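# Push the tray side guide in to square the paper

## Task

Move the paper tray's side guide inward until the paper stack sits flat and square against the wall across from the guide. The guide must end locked in its closest notch, in contact or almost in contact with the stack along its whole length, without pressing the stack. The attempt can fail if the guide is struck, pushed very hard or slid very quickly, or if the stack is shoved sideways beyond the tray's walls.

## Robot and tools

Robot: two seven-joint arms, left_arm and right_arm, each ending in a two-finger gripper. The fingers can fold. A part held near the fingertips (the outer quarter of each pad) is squeezed as commanded. A part held nearer the palm may be pulled in and squeezed harder or held loosely. A fingertip pressed against a surface folds easily, so a press can pass through with little sign of contact. For nudging a guide, a fully closed gripper (position -1 with nothing between the pads) keeps the fingers stiff.

Frames: the scene frame has its origin at table height midway between the nominal bases, +z up, +x out over the table, and left_arm on the +y side. Image left and right do not match arm names. Calibrated bases: left_arm at (-0.008, +0.364, 0) m, right_arm at (-0.051, -0.413, 0) m, each turned very slightly about z. Every hand pose, target, velocity and wrist-camera pose is given in that arm's own base frame. Fixed cameras and the table use the scene frame. Gripper axes: fingers point along +z and open and close along y. end_effector_position is the point between the closed pads. Fingertips extend about 33 mm past it when the gap is 40 mm or less, and about 9 mm when fully open.

execute_actions(actions, cameras): actions is a list of actions. Each action is up to 15 rows, one per 1/30 s step; if it has fewer rows, its last row is held to fill 15. Each row has 18 numbers in [-1, 1], covering both arms even if one is idle. The order is left dx, dy, dz, rx, ry, rz, left gripper position, force_limit, speed, then the same nine for the right arm. dx..rz are offsets, not poses. They are measured along that arm's base axes from its Hand target as it stood when the action began. Every row counts from that same start, so sending the same offset again moves the arm further. Scale: 1.0 = 0.6 m or 180 degrees. rx, ry, rz form one rotation vector about the Hand target point. If a translation is longer than 1.0 it may be shortened. Sending six zeros re-commands the current Hand target.

Gripper numbers are commands, not offsets. position +1 is fully open (140 mm), about -0.8 is where the pads meet, and -1 closes until blocked. force_limit runs from about 14 N at -1 to 58 N at +1 for slow closes. speed runs from about 30 mm/s at -1 to 250 mm/s at +1, and faster closes grip harder. Both start at +1. To leave a gripper unchanged, resend its last three numbers, since 0 is itself a command.

move(target, speed, blend, blocking, cameras): target is one 18-number row with the same layout and scale, or a list of up to 15 rows. Each row is an offset from the Hand targets at the start of the move, not from the previous row. The gripper travels in a straight line. speed is in m/s, from 0.002 to 2 (default 0.25), given as one value or one per target. blend (m) rounds the corners between listed targets; 0 stops at each one. A move runs for at least 0.5 s and at most 10 s. It does not avoid obstacles. Faster moves lag, stray and hit harder, and aiming further past a contact presses harder. The result adds a 'move:' line with the ending (done, off_target, moving, held, fault) and any limits (paced = pose clipped, held = steps withheld). blocking=false returns after about 0.5 s while the move continues.

wait(seconds 0..10) lets the scene run with the commands held. stop brakes a running move. zoom_image(camera, region [x0,y0,x1,y1] in pixels, at most 504 square) enlarges part of the latest image from cam_high, cam_low, cam_left_wrist or cam_right_wrist (each 896x504). show_instructions shows the reference pages. set_collision_behavior(contact_force_n 20, 40 or 85) sets every arm's contact force limit; it starts at 20 N. clear_fault(arm) clears a reported torque or force fault. finished_scene(scene) ends the scene, and the goal must hold with the robot released. Camera images come back when actions is empty or when cameras names them; ["all"] returns all of them.

Controller: each step clips the commanded pose to within 70 mm and 16 degrees of the measured pose. Hand target in a result is the last commanded pose after clipping, and the next offsets start from it. The gripper often settles a little short; the next command, even all zeros, asks for that pose again. To stop pressing on something, command the target back behind the gripper. Large wrist turns can swing the elbow.

Result lines: end_effector_position (m) and quat_wxyz in the arm's base frame. Joint positions, velocities ('within noise' when still) and torques. External joint torques (estimated push-back, including friction). Flange force along the gripper's x y z (noisy, and includes held weight). Wrist depth: a 7x7 grid of distances in mm, with '-' where there is no reading. object_status: 0 moving, 1 blocked while opening, 2 blocked while closing (a grip), 3 reached the commanded position or the pads met. position_measured is in counts: 3 fully open, 230 pads meeting.

Faults and things to avoid: an arm halts if contact torque reaches a joint limit (20/20/18/18/12/12/12 N m from waist to wrist roll), if outside force reaches the contact limit, or if a joint leaves its range or moves too fast. It stays halted until clear_fault. Holding loads, stretched poses or pushing toward unreachable poses heats the motors; a MOTOR HOT line warns of this, and overheating brakes the arm for 30-60 s. Do not strike the guide, push it hard or slide it fast. Do not push the stack past the tray walls. Do not let the grippers or arms touch each other. Do not drop anything or leave it off the table. Approach slowly, touch gently, and check the cameras before finishing.

Each tool is called after "Request:" by a JSON object that holds its "api" and its "payload".

Reference images:

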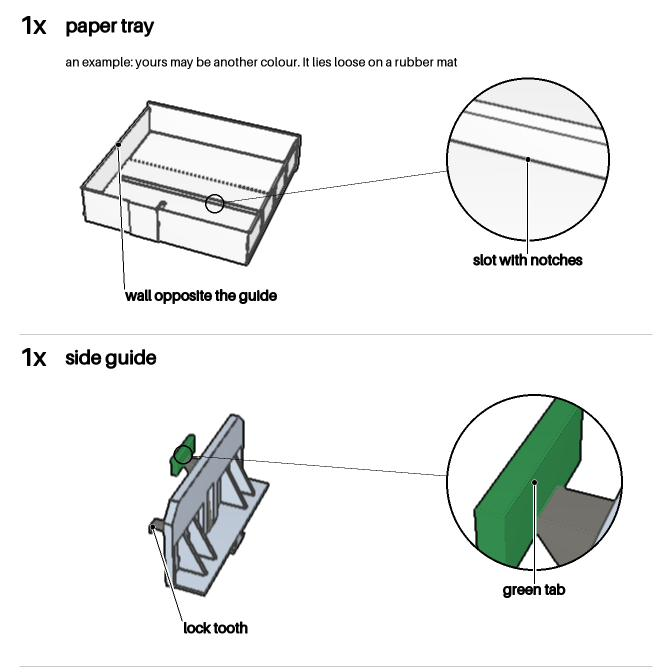

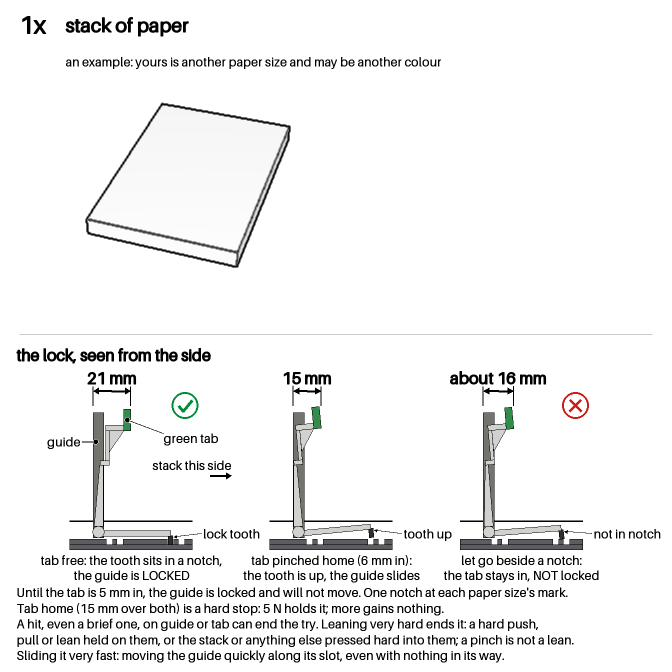

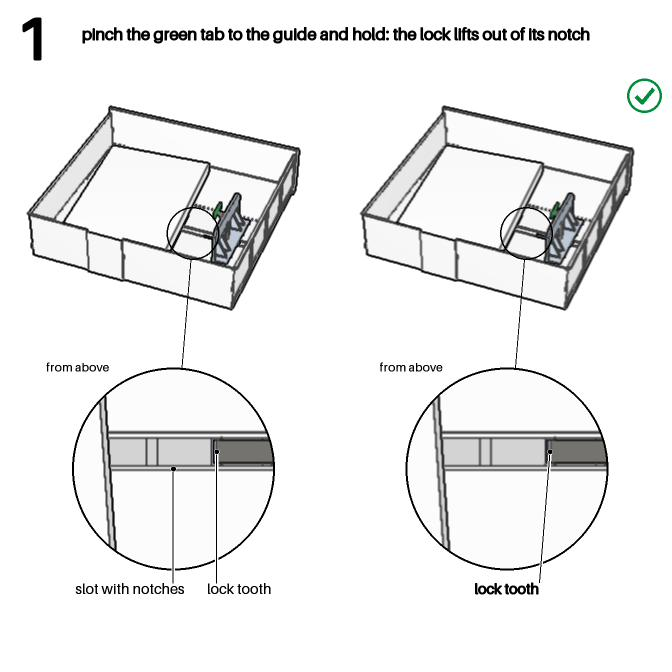

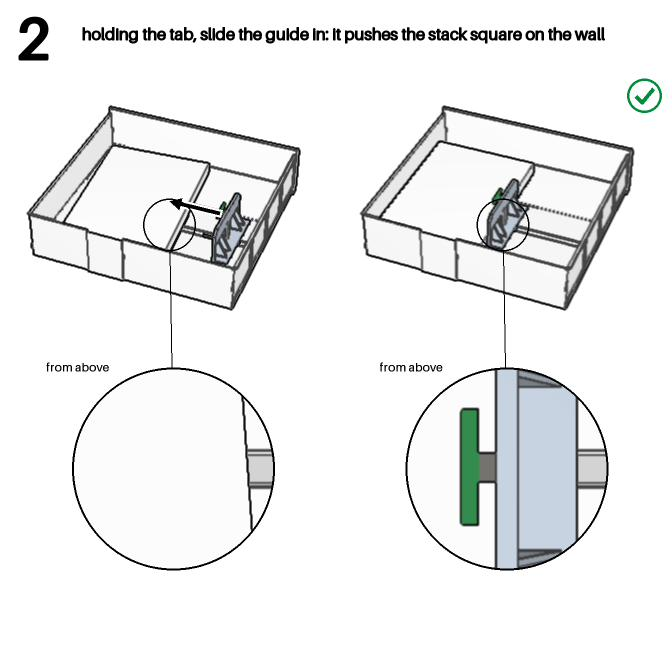

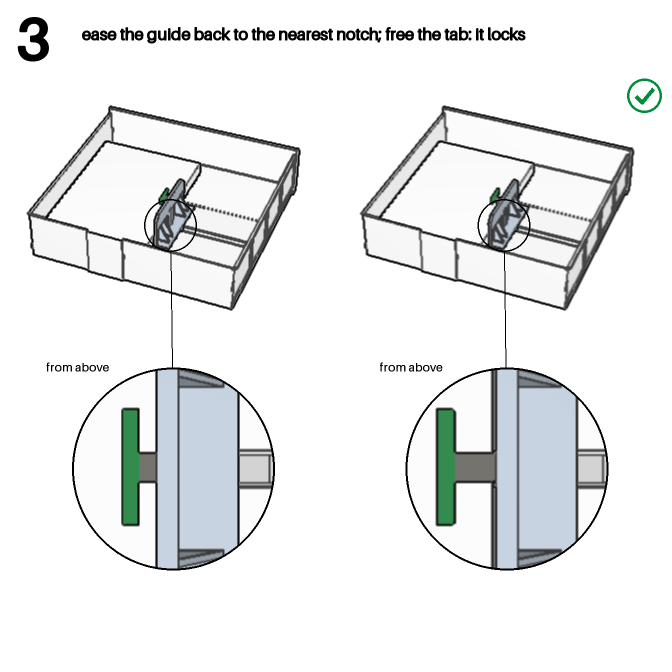

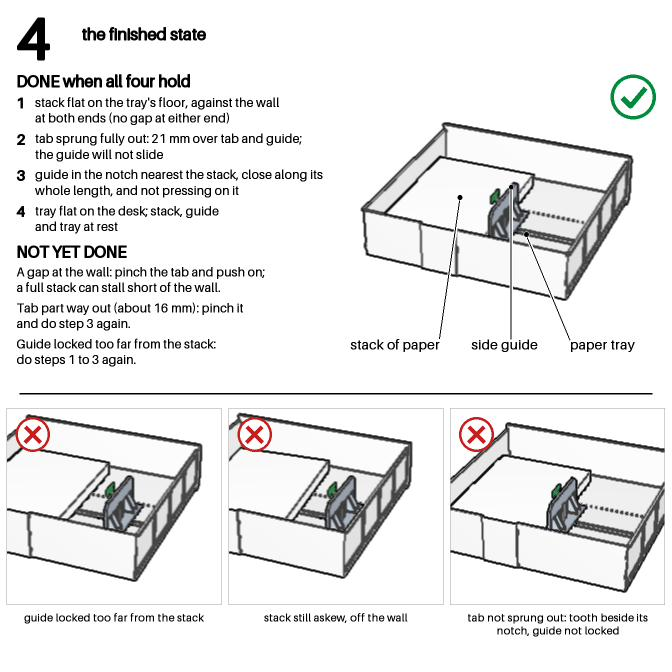

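## Session

Request:
{"api": "execute_actions", "payload": {"actions": []}}

Scene clock: 0.00 s.
left_arm: end_effector_position=(+0.3090, -0.5913, +0.2375) position_measured=3 object_status=3 end_effector_quat_wxyz=(-0.122, -0.559, +0.750, -0.333) | right_arm: end_effector_position=(+0.2387, -0.0283, +0.1689) position_measured=3 object_status=3 end_effector_quat_wxyz=(-0.005, +0.432, +0.580, +0.690)
Joint positions: left_arm=[-1.204 -0.019 0.059 -2.361 -0.851 3.022 -0.041] | right_arm=[-1.243 0.149 -0.164 -2.811 0.805 1.472 0.763]
Joint velocities: within noise
Joint torques (N m): no reading
External joint torques (N m): no reading
Flange force (N): no reading
Wrist depth (mm): cam_left_wrist=[- - - - 427 384 - / - - - - 399 - - / 688 572 520 461 388 - 331 / 678 131 480 419 368 137 312 / - 131 457 407 363 120 101 / - 473 440 391 339 - 95 / - - 374 356 - - -] | cam_right_wrist=[311 447 597 3530 425 - 2365 / 275 377 508 2816 3133 2506 - / 247 330 472 565 2754 2457 2238 / 221 122 435 663 2638 136 2161 / - 113 372 641 2343 127 91 / - 230 314 499 1705 1816 96 / - 206 268 421 1729 1628 -]
Hand target: left_arm +0.3090, -0.5913, +0.2375; -0.122, -0.559, +0.750, -0.333 | right_arm +0.2387, -0.0283, +0.1689; -0.005, +0.432, +0.580, +0.690
Tool commands: left_gripper/position=+1.0 left_gripper/force_limit=+1.0 left_gripper/speed=+1.0 right_gripper/position=+1.0 right_gripper/force_limit=+1.0 right_gripper/speed=+1.0

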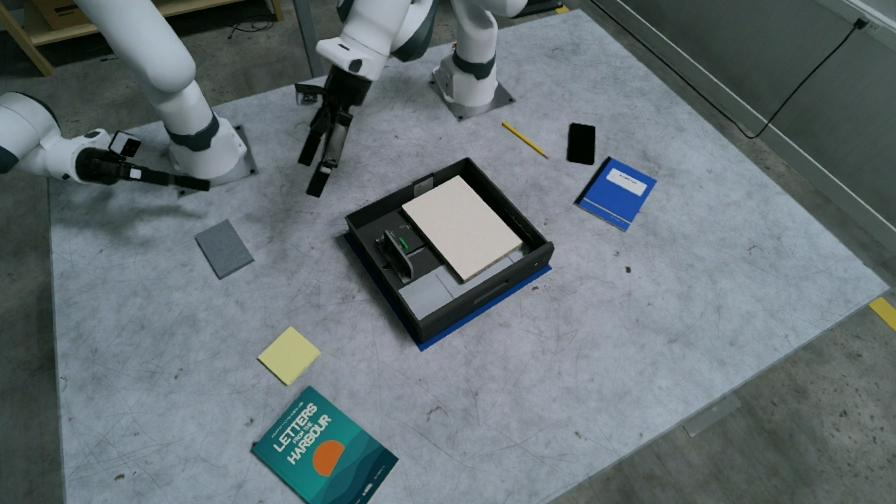

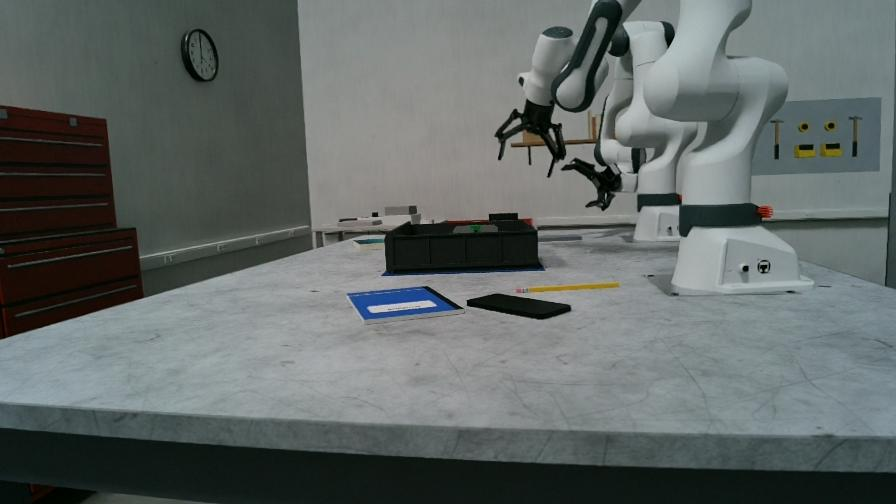

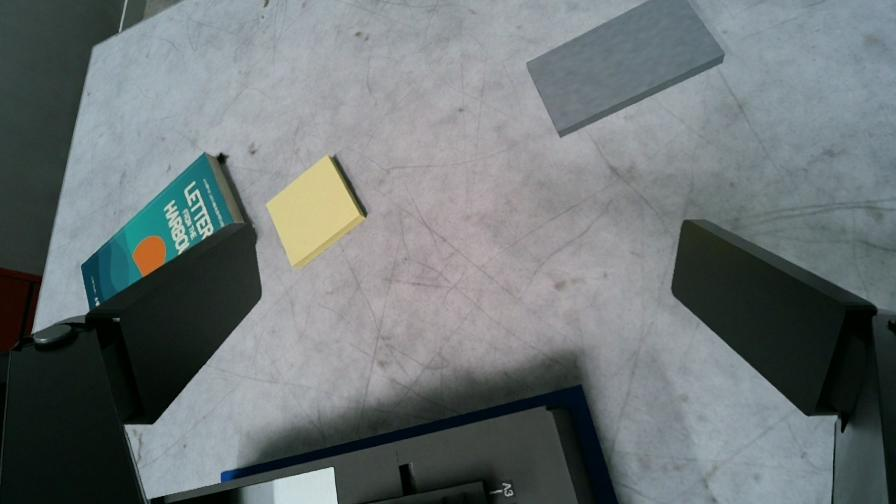

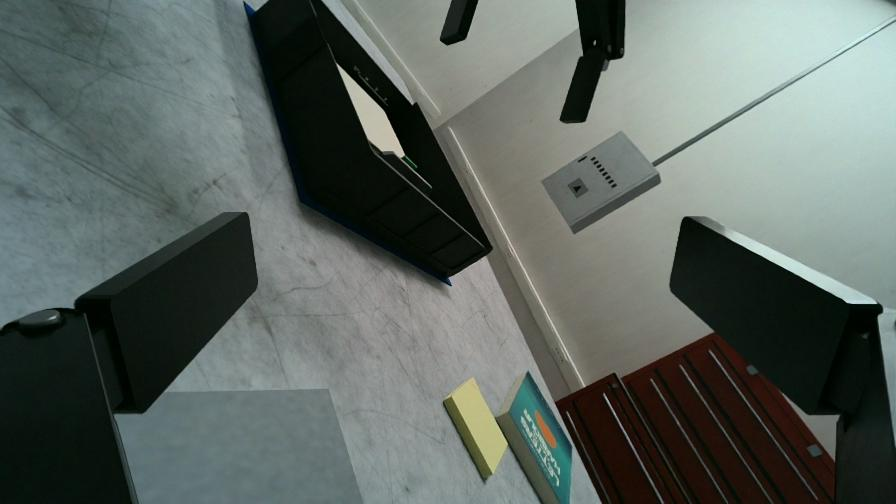

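Request:
{"api": "move", "payload": {"target": [0.027,0.326,0.133,0.235,-0.053,-0.310,0.0,1,0,0,0,0,0,0,0,1,1,1], "cameras": ["cam_high","cam_left_wrist"]}}

Request:
{"api": "zoom_image", "payload": {"camera": "cam_high", "region": [320, 120, 580, 360]}}

Scene clock: 5.27 s.
left_arm: end_effector_position=(+0.3247, -0.3966, +0.3184) position_measured=129 object_status=3 end_effector_quat_wxyz=(+0.000, -0.133, +0.991, -0.002) | right_arm: end_effector_position=(+0.2387, -0.0283, +0.1689) position_measured=3 object_status=3 end_effector_quat_wxyz=(-0.005, +0.432, +0.580, +0.690)
Joint positions: left_arm=[-1.076 -0.163 0.179 -1.997 0.028 1.841 0.397] | right_arm=[-1.243 0.149 -0.164 -2.811 0.805 1.472 0.763]
Joint velocities: left_arm=[0 -0.001 -0.001 -0.001 0 0 0.006] | right_arm=[within noise]
Joint torques (N m): left_arm=[-0.23 -26.02 -0.41 26.14 1.17 2.38 0.15] | right_arm=[0.14 -22.73 0.32 9.19 0.49 -2.56 0.05]
External joint torques (N m): left_arm=[-0.33 0.37 0.55 1.2 0.44 -0.17 0.15] | right_arm=[0.12 -0.97 0.39 0.4 0.07 -0.16 -0.04]
Flange force (N): left_arm=[-2.7 -4.4 -3.2] | right_arm=[1.7 3.1 0.8]
Wrist depth (mm): cam_left_wrist=[- - 399 414 - - - / - - - 432 - - 435 / - - 425 405 - - - / - - 133 - 144 491 - / - - 110 - - 95 - / - - 521 511 492 - - / - - - - - - -] | cam_right_wrist=[311 448 593 3173 3686 2816 - / 275 377 517 3633 2881 2343 2638 / 248 329 474 638 2816 - 1899 / 230 122 436 663 2666 127 1857 / - 113 370 614 2532 127 91 / - 230 313 490 1753 1790 95 / - 205 267 424 1638 1638 -]
Hand target: left_arm +0.3252, -0.3957, +0.3173; +0.000, -0.130, +0.992, +0.000 | right_arm +0.2387, -0.0283, +0.1689; -0.005, +0.432, +0.580, +0.690
Off the commanded pose: left_arm 0.001 m, 0 deg | right_arm 0.000 m, 0 deg.
move: done
Images, in order (width x height): cam_high 896x504, cam_left_wrist 896x504.

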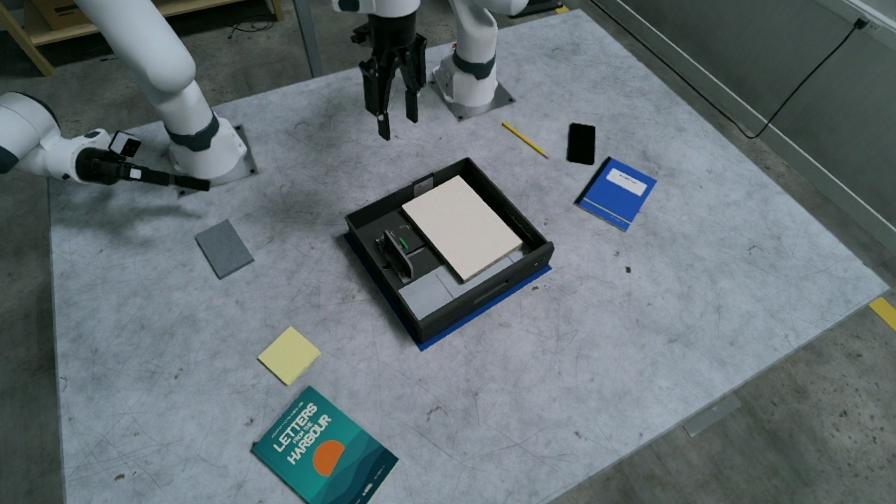

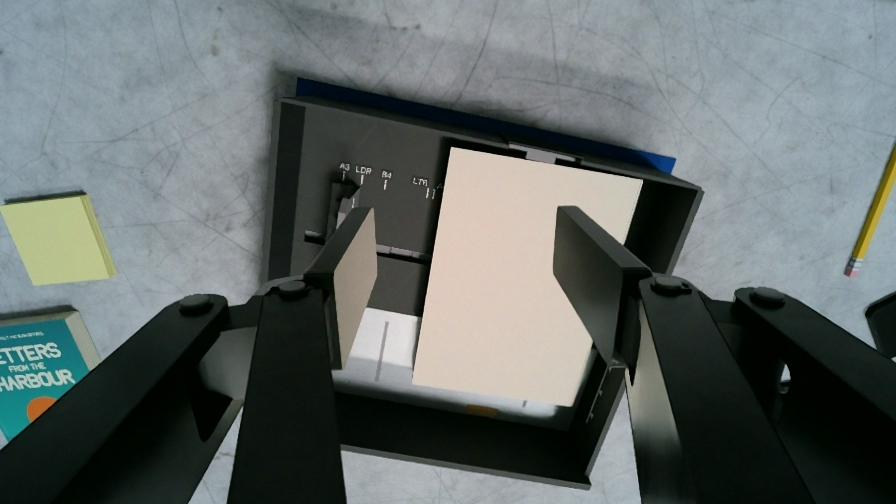

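Scaled by 1.938.

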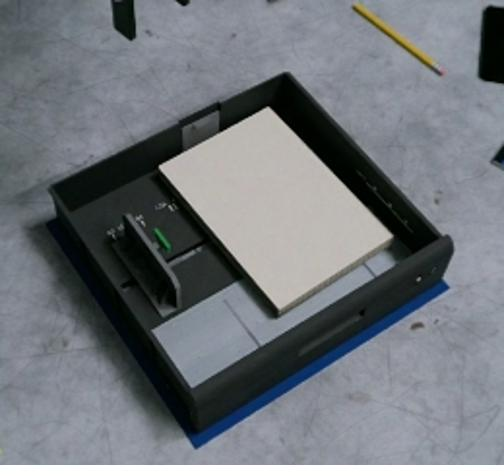

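Request:
{"api": "move", "payload": {"target": [0.067,-0.133,0,0,0,-0.061,1,-1,0,0,0,0,0,0,0,1,1,1], "cameras": ["cam_left_wrist"]}}

Request:
{"api": "zoom_image", "payload": {"camera": "cam_left_wrist", "region": [250, 100, 650, 350]}}

Scene clock: 8.43 s.
left_arm: end_effector_position=(+0.3663, -0.4754, +0.3187) position_measured=3 object_status=3 end_effector_quat_wxyz=(+0.002, -0.038, +0.999, -0.001) | right_arm: end_effector_position=(+0.2387, -0.0283, +0.1689) position_measured=3 object_status=3 end_effector_quat_wxyz=(-0.005, +0.432, +0.580, +0.690)
Joint positions: left_arm=[-1.081 0.116 0.176 -1.67 -0.018 1.789 0.594] | right_arm=[-1.243 0.149 -0.164 -2.811 0.805 1.472 0.763]
Joint velocities: left_arm=[0 0.001 0.001 0.002 0 0 0.006] | right_arm=[within noise]
Joint torques (N m): left_arm=[-0.09 -35.69 1.37 26.16 0.32 2.35 0.19] | right_arm=[0.21 -22.72 0.3 9.15 0.5 -2.56 0.02]
External joint torques (N m): left_arm=[-0.07 0.43 0.63 1.25 -0.43 -0.19 0.19] | right_arm=[0.13 -0.97 0.32 0.39 0.08 -0.16 -0.08]
Flange force (N): left_arm=[-4.7 -5.7 -3.6] | right_arm=[1.8 3.0 0.8]
Wrist depth (mm): cam_left_wrist=[- 405 - - 412 412 - / - - - - - - - / - 466 468 - - 415 - / - 121 483 - 440 128 468 / - 131 524 497 442 120 100 / - 542 540 484 - - 95 / - 556 577 - - 603 -] | cam_right_wrist=[293 445 595 - - 420 2584 / 275 360 524 3173 3213 - - / 248 328 469 2949 2754 2638 - / 225 122 466 665 2532 127 1958 / - 113 371 639 2584 127 91 / - 230 314 491 1943 1885 95 / - 206 268 423 1596 1596 -]
Hand target: left_arm +0.3654, -0.4755, +0.3173; +0.000, -0.034, +0.999, +0.000 | right_arm +0.2387, -0.0283, +0.1689; -0.005, +0.432, +0.580, +0.690
Off the commanded pose: left_arm 0.002 m, 0 deg | right_arm 0.000 m, 0 deg.
move: done
Images, in order (width x height): cam_left_wrist 896x504.

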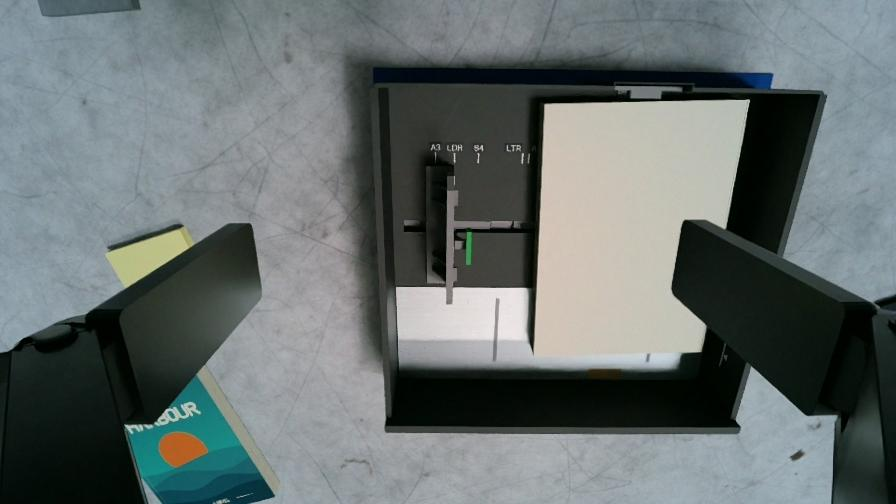

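Scaled by 1.260.

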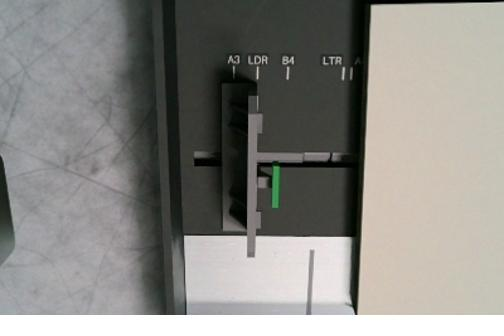

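Request:
{"api": "move", "payload": {"target": [0.115,0.007,-0.167,0,0,0,-0.25,-1,0,0,0,0,0,0,0,1,1,1], "cameras": ["cam_left_wrist","cam_low"]}}

Request:
{"api": "zoom_image", "payload": {"camera": "cam_left_wrist", "region": [300, 100, 620, 350]}}

Scene clock: 10.73 s.
left_arm: end_effector_position=(+0.4344, -0.4701, +0.2164) position_measured=160 object_status=3 end_effector_quat_wxyz=(+0.000, -0.037, +0.999, +0.002) | right_arm: end_effector_position=(+0.2387, -0.0283, +0.1689) position_measured=3 object_status=3 end_effector_quat_wxyz=(-0.005, +0.432, +0.580, +0.690)
Joint positions: left_arm=[-1.001 0.289 0.198 -1.697 -0.058 1.979 0.707] | right_arm=[-1.243 0.149 -0.164 -2.811 0.805 1.472 0.763]
Joint velocities: left_arm=[0 0.001 0.001 -0.001 0.001 0.001 0.006] | right_arm=[within noise]
Joint torques (N m): left_arm=[0.22 -41.54 2.4 25.83 0.27 2.66 0.12] | right_arm=[0.18 -22.71 0.28 9.16 0.48 -2.57 0.03]
External joint torques (N m): left_arm=[0.15 -0.09 0.26 1.17 -0.44 0.15 0.12] | right_arm=[0.2 -0.97 0.4 0.41 0.07 -0.17 -0.07]
Flange force (N): left_arm=[-3.7 -3.7 -1.6] | right_arm=[1.6 3.1 0.8]
Wrist depth (mm): cam_left_wrist=[317 319 313 301 - - - / - 341 - 313 - - - / - - 347 330 - - - / - - - 355 - 330 - / - - 97 378 - - - / - - - 392 - - - / - - - - - - -] | cam_right_wrist=[311 446 639 - 518 - 2482 / 276 356 510 3481 504 2984 2300 / 248 328 471 580 2584 - 2387 / 222 122 398 676 2532 136 1958 / - 113 369 534 2258 127 91 / - 231 313 489 1830 1765 95 / - 205 267 426 1638 1660 -]
Hand target: left_arm +0.4344, -0.4713, +0.2171; +0.000, -0.034, +0.999, +0.000 | right_arm +0.2387, -0.0283, +0.1689; -0.005, +0.432, +0.580, +0.690
Off the commanded pose: left_arm 0.001 m, 0 deg | right_arm 0.000 m, 0 deg.
move: done
Images, in order (width x height): cam_low 896x504, cam_left_wrist 896x504.

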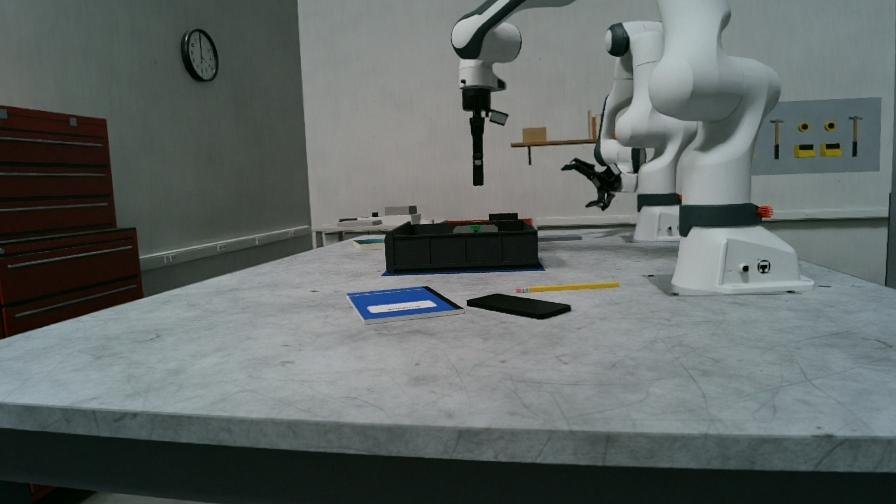

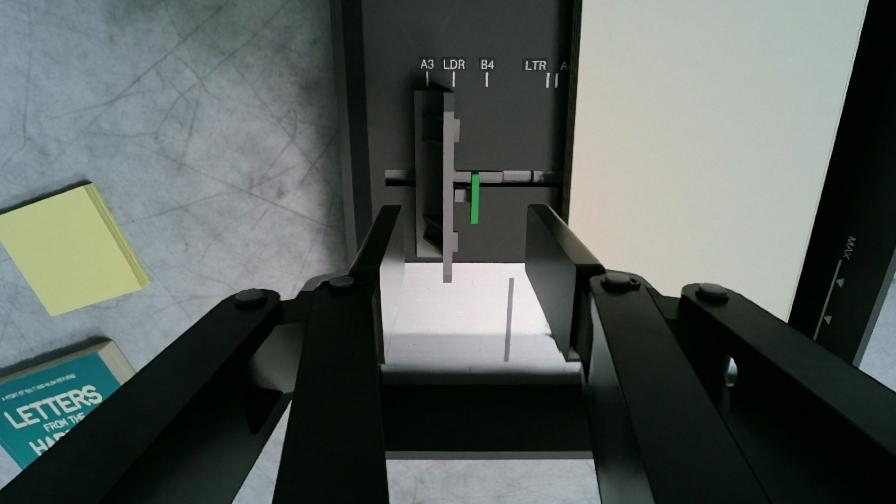

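Scaled by 1.575.

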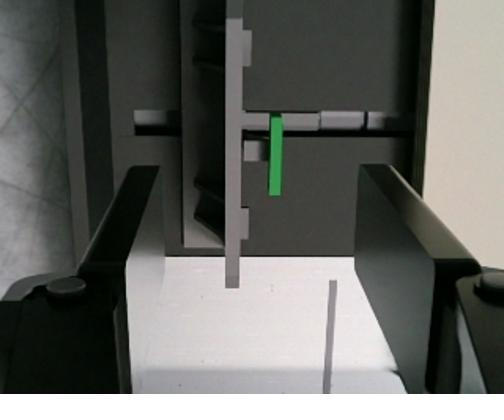

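Request:
{"api": "move", "payload": {"target": [0.012,0.003,-0.142,0,0,0,-0.25,-1,0,0,0,0,0,0,0,1,1,1], "speed": 0.15, "cameras": ["cam_left_wrist","cam_low","cam_high"]}}

Request:
{"api": "zoom_image", "payload": {"camera": "cam_low", "region": [380, 140, 560, 280]}}

Request:
{"api": "zoom_image", "payload": {"camera": "cam_high", "region": [330, 120, 560, 350]}}

Scene clock: 12.70 s.
left_arm: end_effector_position=(+0.4414, -0.4682, +0.1314) position_measured=160 object_status=3 end_effector_quat_wxyz=(+0.000, -0.037, +0.999, +0.002) | right_arm: end_effector_position=(+0.2387, -0.0283, +0.1689) position_measured=3 object_status=3 end_effector_quat_wxyz=(-0.005, +0.432, +0.580, +0.690)
Joint positions: left_arm=[-0.988 0.38 0.192 -1.792 -0.081 2.161 0.733] | right_arm=[-1.243 0.149 -0.164 -2.811 0.805 1.472 0.763]
Joint velocities: left_arm=[-0.001 -0.001 0 -0.001 -0.001 0.003 0.003] | right_arm=[within noise]
Joint torques (N m): left_arm=[0.27 -43.2 2.9 24.68 0.19 2.65 0.06] | right_arm=[0.15 -22.73 0.29 9.2 0.5 -2.58 -0.04]
External joint torques (N m): left_arm=[0.3 0.17 0.26 0.98 -0.44 0.14 0.06] | right_arm=[0.23 -0.91 0.47 0.35 0.07 -0.2 -0.14]
Flange force (N): left_arm=[-3.6 -3.5 -0.3] | right_arm=[1.4 2.9 1.0]
Wrist depth (mm): cam_left_wrist=[- - 176 - - 201 201 / - 248 236 232 233 212 212 / - - 235 244 244 224 224 / - - - 201 150 240 238 / - - 97 280 126 - 254 / - - - 297 - - - / - - - - - - -] | cam_right_wrist=[311 447 687 3741 507 2816 - / 276 379 518 576 510 2584 - / 248 329 467 604 2949 - 2089 / 222 122 436 663 3020 127 2021 / - 113 371 608 2584 127 91 / - 230 313 497 1717 1816 95 / - 206 268 423 1705 1649 -]
Hand target: left_arm +0.4416, -0.4695, +0.1319; +0.000, -0.034, +0.999, +0.000 | right_arm +0.2387, -0.0283, +0.1689; -0.005, +0.432, +0.580, +0.690
Off the commanded pose: left_arm 0.001 m, 0 deg | right_arm 0.000 m, 0 deg.
move: done
Images, in order (width x height): cam_high 896x504, cam_low 896x504, cam_left_wrist 896x504.

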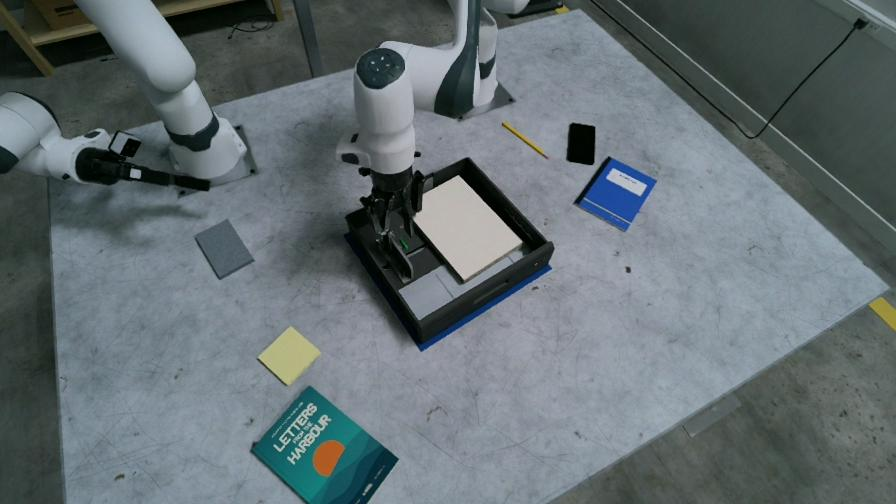

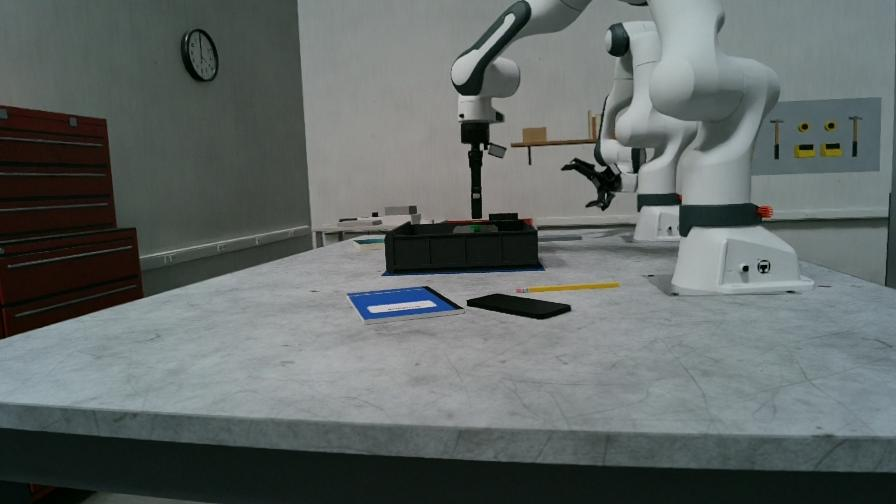

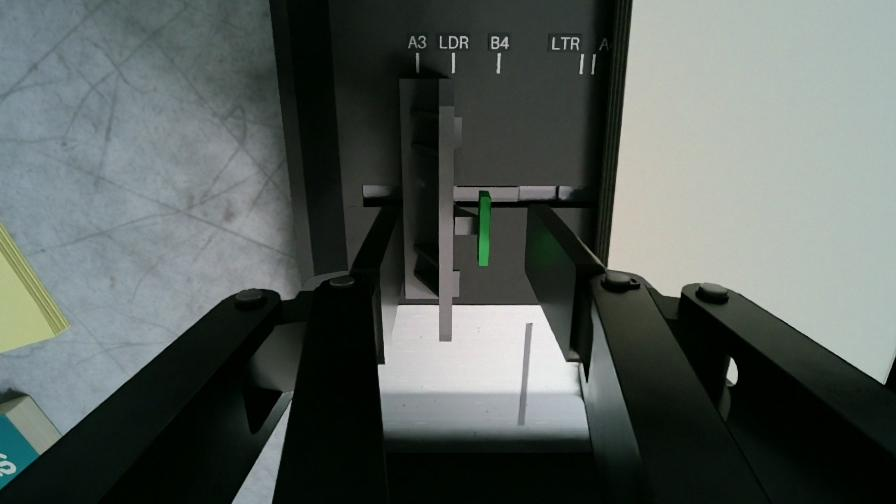

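Scaled by 2.800.

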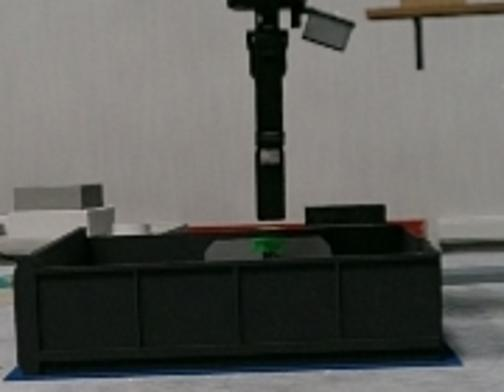

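Scaled by 2.191.

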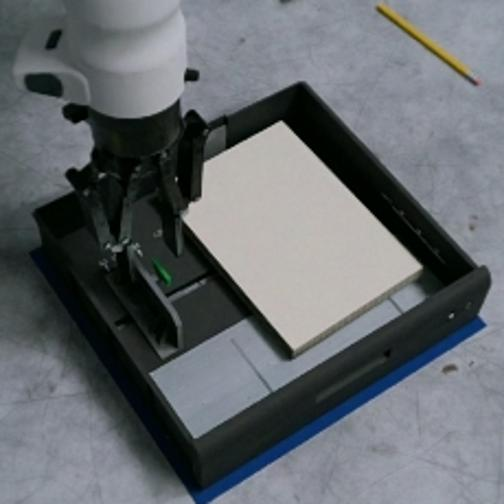

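Request:
{"api": "move", "payload": {"target": [0.005,0.003,-0.070,0,0,0,-0.25,-1,0,0,0,0,0,0,0,1,1,1], "speed": 0.1, "cameras": ["cam_left_wrist","cam_low"]}}

Request:
{"api": "zoom_image", "payload": {"camera": "cam_low", "region": [430, 190, 520, 260]}}

Scene clock: 14.23 s.
left_arm: end_effector_position=(+0.4446, -0.4667, +0.0901) position_measured=160 object_status=3 end_effector_quat_wxyz=(+0.000, -0.037, +0.999, +0.001) | right_arm: end_effector_position=(+0.2387, -0.0283, +0.1689) position_measured=3 object_status=3 end_effector_quat_wxyz=(-0.005, +0.432, +0.580, +0.690)
Joint positions: left_arm=[-0.977 0.436 0.184 -1.82 -0.095 2.246 0.747] | right_arm=[-1.243 0.149 -0.164 -2.811 0.805 1.472 0.763]
Joint velocities: left_arm=[0 -0.001 0 -0.001 0 0.004 0.004] | right_arm=[within noise]
Joint torques (N m): left_arm=[0.28 -44.24 3.25 23.7 0.2 2.71 0.18] | right_arm=[0.19 -22.72 0.3 9.22 0.46 -2.58 -0.03]
External joint torques (N m): left_arm=[0.46 0.08 0.45 0.67 -0.39 0.2 0.18] | right_arm=[0.19 -0.98 0.4 0.43 0.04 -0.18 -0.13]
Flange force (N): left_arm=[-2.9 -1.7 0.3] | right_arm=[1.6 3.0 0.7]
Wrist depth (mm): cam_left_wrist=[- 198 183 - 187 163 162 / - - 197 190 195 173 172 / - - 200 201 202 182 182 / - - 161 160 205 193 193 / - - 97 230 126 - 206 / - - - 246 - - - / - - - 264 - - -] | cam_right_wrist=[310 432 586 - 489 2754 - / 275 377 534 587 525 - 2365 / 248 329 466 571 2754 2457 2124 / 221 122 434 668 - 127 1765 / - 113 370 605 2218 127 91 / - 230 314 486 1741 1803 96 / - 205 268 422 1753 1638 -]
Hand target: left_arm +0.4446, -0.4677, +0.0899; +0.000, -0.034, +0.999, +0.000 | right_arm +0.2387, -0.0283, +0.1689; -0.005, +0.432, +0.580, +0.690
Off the commanded pose: left_arm 0.001 m, 0 deg | right_arm 0.000 m, 0 deg.
move: done
Images, in order (width x height): cam_low 896x504, cam_left_wrist 896x504.

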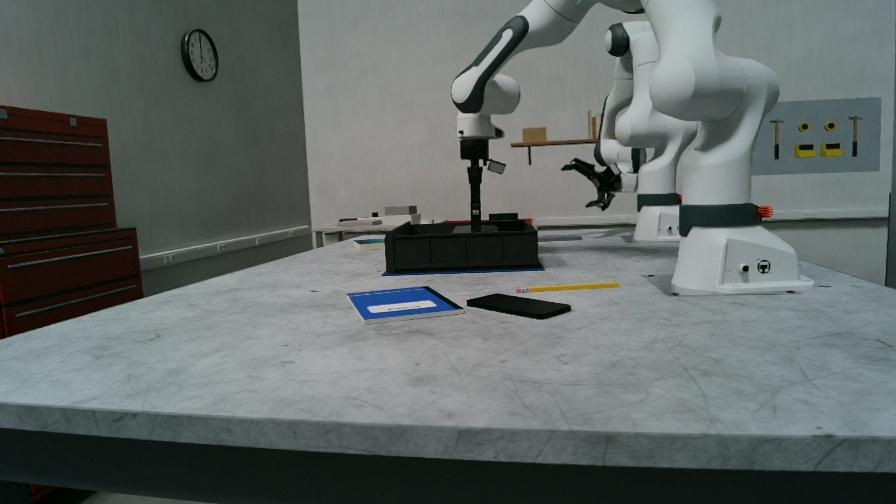

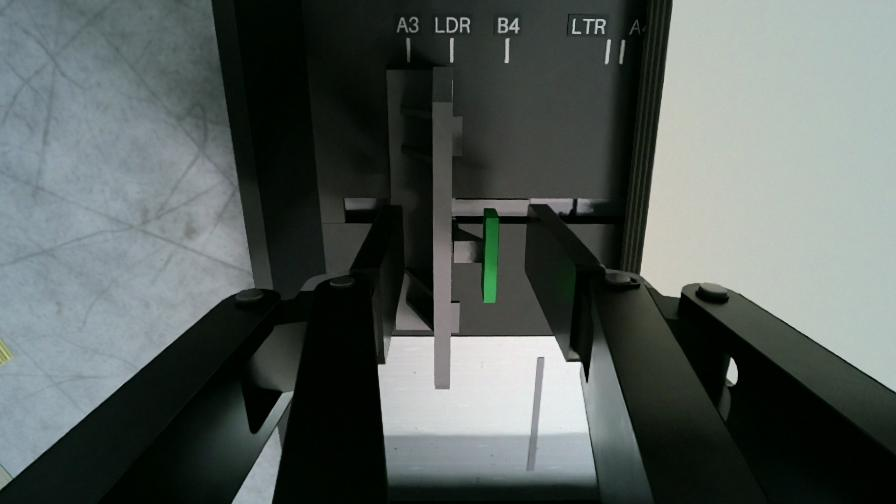

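Scaled by 5.600.

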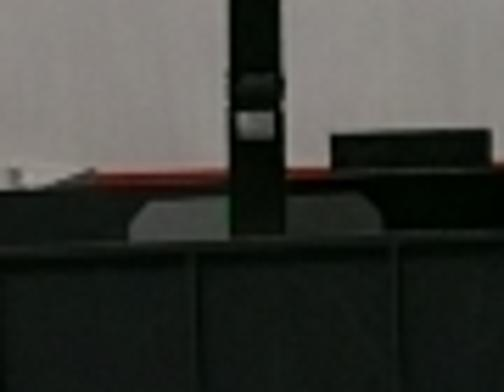

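Request:
{"api": "move", "payload": {"target": [0.004,0.001,-0.004,0,0,0,-1,-1,-1,0,0,0,0,0,0,1,1,1], "cameras": ["cam_left_wrist"]}}

Scene clock: 15.70 s.
left_arm: end_effector_position=(+0.4473, -0.4691, +0.0889) position_measured=208 object_status=2 end_effector_quat_wxyz=(+0.002, -0.034, +0.999, -0.002) | right_arm: end_effector_position=(+0.2387, -0.0283, +0.1689) position_measured=3 object_status=3 end_effector_quat_wxyz=(-0.005, +0.432, +0.580, +0.690)
Joint positions: left_arm=[-0.971 0.442 0.179 -1.815 -0.097 2.254 0.754] | right_arm=[-1.243 0.149 -0.164 -2.811 0.805 1.472 0.763]
Joint velocities: left_arm=[0 0 -0.001 0.001 0.001 -0.001 0.004] | right_arm=[within noise]
Joint torques (N m): left_arm=[0.71 -43.42 3.76 22.97 0.43 2.31 -0.11] | right_arm=[0.19 -22.73 0.26 9.21 0.49 -2.58 -0.01]
External joint torques (N m): left_arm=[0.63 1.15 0.78 -0.05 -0.16 -0.22 -0.11] | right_arm=[0.13 -1.02 0.3 0.47 0.08 -0.18 -0.11]
Flange force (N): left_arm=[-3.0 -2.1 1.2] | right_arm=[1.8 3.1 0.6]
Wrist depth (mm): cam_left_wrist=[202 199 154 180 - 162 161 / - - 189 188 197 170 170 / - - 200 199 201 180 181 / 238 - 197 149 214 190 191 / 255 - - - - 198 201 / - - - - - - - / - - - - - - -] | cam_right_wrist=[310 447 582 3094 498 - 2506 / 293 379 509 578 546 2321 - / 249 329 474 574 2695 2387 - / 221 122 435 641 - 127 - / - 113 372 641 2343 127 91 / - 230 313 504 1778 1871 96 / - 206 269 426 1638 1628 -]
Hand target: left_arm +0.4470, -0.4671, +0.0875; +0.000, -0.034, +0.999, +0.000 | right_arm +0.2387, -0.0283, +0.1689; -0.005, +0.432, +0.580, +0.690
Off the commanded pose: left_arm 0.002 m, 0 deg | right_arm 0.000 m, 0 deg.
move: done
Images, in order (width x height): cam_left_wrist 896x504.

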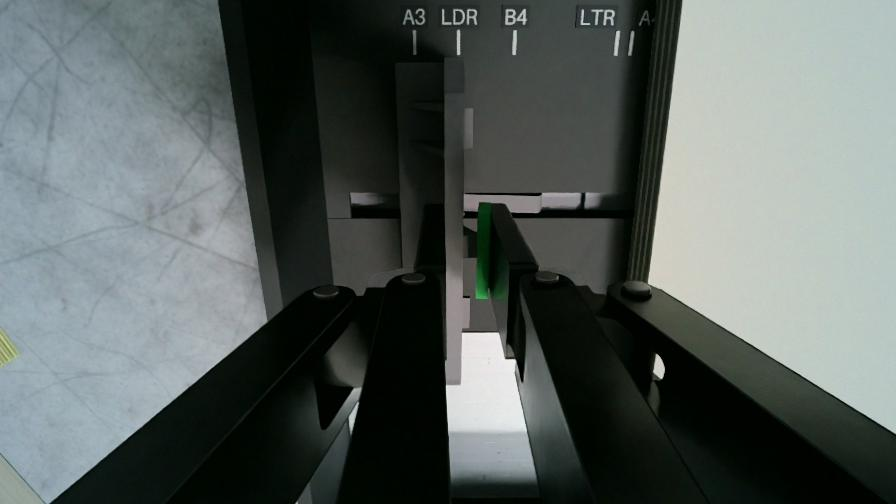

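Request:
{"api": "move", "payload": {"target": [-0.009,0.133,0.0,0,0,0,-1,-1,-1,0,0,0,0,0,0,1,1,1], "speed": 0.04, "cameras": ["cam_left_wrist","cam_high"]}}

Request:
{"api": "zoom_image", "payload": {"camera": "cam_high", "region": [330, 140, 560, 350]}}

Scene clock: 19.00 s.
left_arm: end_effector_position=(+0.4408, -0.3907, +0.0887) position_measured=208 object_status=2 end_effector_quat_wxyz=(+0.001, -0.034, +0.999, -0.002) | right_arm: end_effector_position=(+0.2387, -0.0283, +0.1689) position_measured=3 object_status=3 end_effector_quat_wxyz=(-0.005, +0.432, +0.580, +0.690)
Joint positions: left_arm=[-0.921 0.285 0.203 -2.059 -0.081 2.34 0.833] | right_arm=[-1.243 0.149 -0.164 -2.811 0.805 1.472 0.763]
Joint velocities: left_arm=[-0.002 -0.001 0 -0.002 0 0 0.006] | right_arm=[within noise]
Joint torques (N m): left_arm=[0.96 -38.21 3.79 21.39 0.87 2.41 -0.03] | right_arm=[0.2 -22.76 0.34 9.25 0.49 -2.58 0.01]
External joint torques (N m): left_arm=[0.93 0.48 1.66 -0.76 0.32 -0.11 -0.03] | right_arm=[0.2 -0.96 0.44 0.48 0.07 -0.18 -0.08]
Flange force (N): left_arm=[-0.1 2.6 0.6] | right_arm=[1.4 3.1 0.7]
Wrist depth (mm): cam_left_wrist=[174 180 - 166 162 162 163 / 174 - 193 169 171 171 171 / 166 200 201 185 181 181 181 / 166 213 215 149 192 192 190 / 165 224 - 159 - 198 - / 166 - - - - - - / - - - - - - -] | cam_right_wrist=[311 - 611 624 568 - 2365 / 275 379 506 608 3856 - - / 248 329 473 613 2695 2180 - / 221 122 408 649 2611 136 - / - 113 371 648 2457 127 91 / - 230 303 501 1830 1753 96 / - 206 268 421 1638 1628 -]
Hand target: left_arm +0.4416, -0.3873, +0.0875; +0.000, -0.034, +0.999, +0.000 | right_arm +0.2387, -0.0283, +0.1689; -0.005, +0.432, +0.580, +0.690
Off the commanded pose: left_arm 0.004 m, 0 deg | right_arm 0.000 m, 0 deg.
move: off_target (left_arm)
Images, in order (width x height): cam_high 896x504, cam_left_wrist 896x504.

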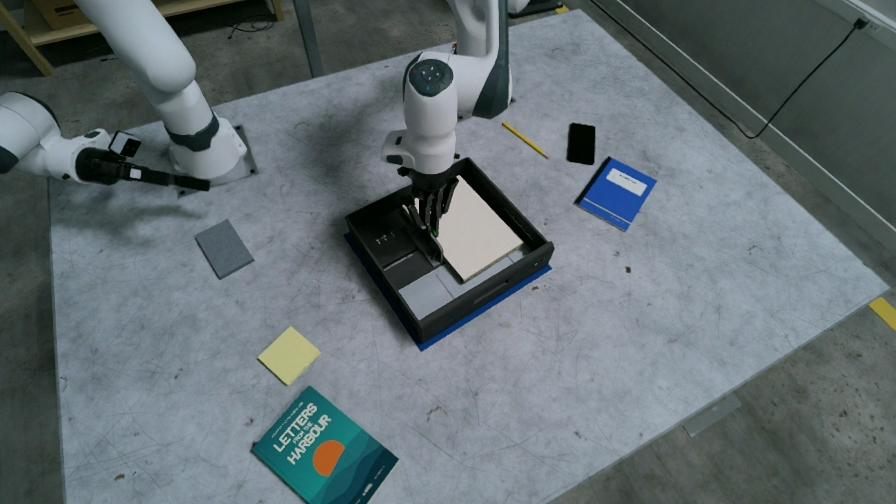

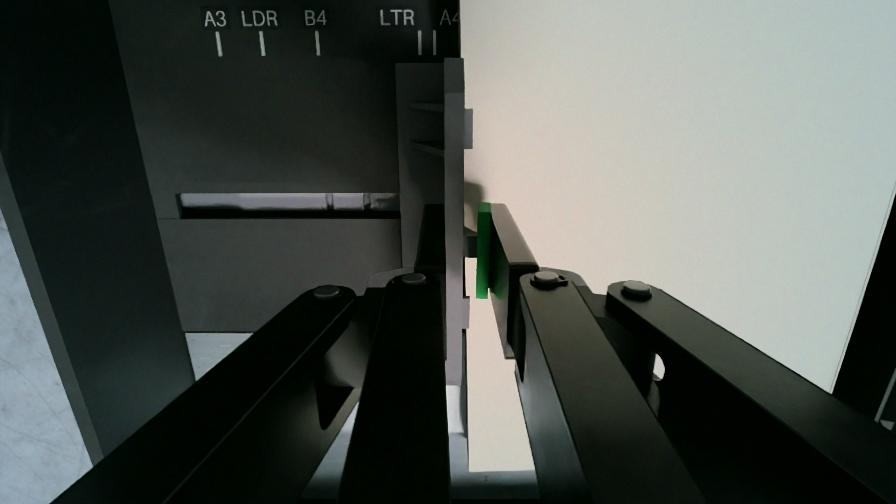

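Scaled by 2.191.

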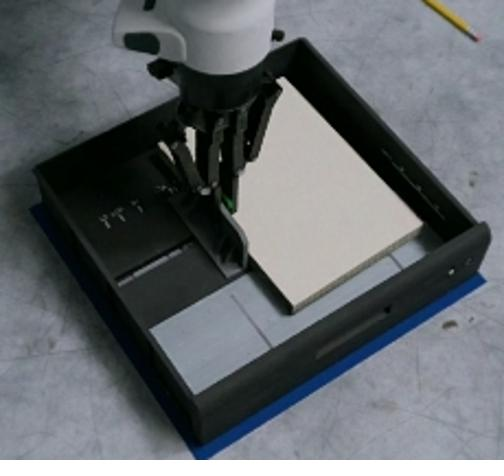

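Request:
{"api": "move", "payload": {"target": [[-0.0014,0.020,0.0,0,0,0,-1,-1,-1,0,0,0,0,0,0,1,1,1]], "speed": 0.04, "cameras": ["cam_left_wrist"]}}

Scene clock: 20.03 s.
left_arm: end_effector_position=(+0.4399, -0.3795, +0.0886) position_measured=208 object_status=2 end_effector_quat_wxyz=(+0.001, -0.034, +0.999, -0.002) | right_arm: end_effector_position=(+0.2387, -0.0283, +0.1689) position_measured=3 object_status=3 end_effector_quat_wxyz=(-0.005, +0.432, +0.580, +0.690)
Joint positions: left_arm=[-0.913 0.263 0.208 -2.091 -0.078 2.352 0.846] | right_arm=[-1.243 0.149 -0.164 -2.811 0.805 1.472 0.763]
Joint velocities: left_arm=[0 0.001 0 -0.002 0.002 0.003 0.005] | right_arm=[within noise]
Joint torques (N m): left_arm=[1.19 -37.86 3.66 21.49 0.98 2.09 -0.02] | right_arm=[0.18 -22.73 0.26 9.17 0.49 -2.57 0]
External joint torques (N m): left_arm=[1.23 0.15 1.72 -0.7 0.44 -0.45 -0.02] | right_arm=[0.2 -0.99 0.38 0.4 0.07 -0.18 -0.09]
Flange force (N): left_arm=[-0.3 2.9 -0.8] | right_arm=[1.7 3.1 0.9]
Wrist depth (mm): cam_left_wrist=[- - - 166 162 162 162 / 180 194 - 171 171 171 168 / 181 203 201 197 180 180 180 / 179 215 215 149 189 191 191 / - 223 - 158 - 89 201 / 180 - - - - - - / - - - - - - -] | cam_right_wrist=[311 428 744 605 578 - 2506 / 276 380 512 616 - - - / 248 330 474 3255 2724 - 2258 / 223 122 436 674 - 136 2038 / - 113 371 638 2638 127 91 / - 230 314 487 1790 1753 96 / - 206 268 423 1778 1660 -]
Hand target: left_arm +0.4408, -0.3753, +0.0875; +0.000, -0.034, +0.999, +0.000 | right_arm +0.2387, -0.0283, +0.1689; -0.005, +0.432, +0.580, +0.690
Off the commanded pose: left_arm 0.004 m, 0 deg | right_arm 0.000 m, 0 deg.
move: off_target (left_arm)
Images, in order (width x height): cam_left_wrist 896x504.

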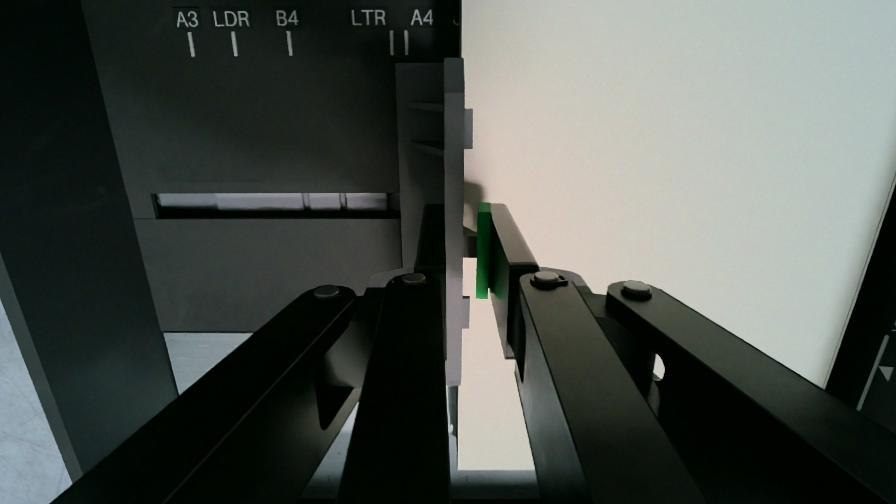

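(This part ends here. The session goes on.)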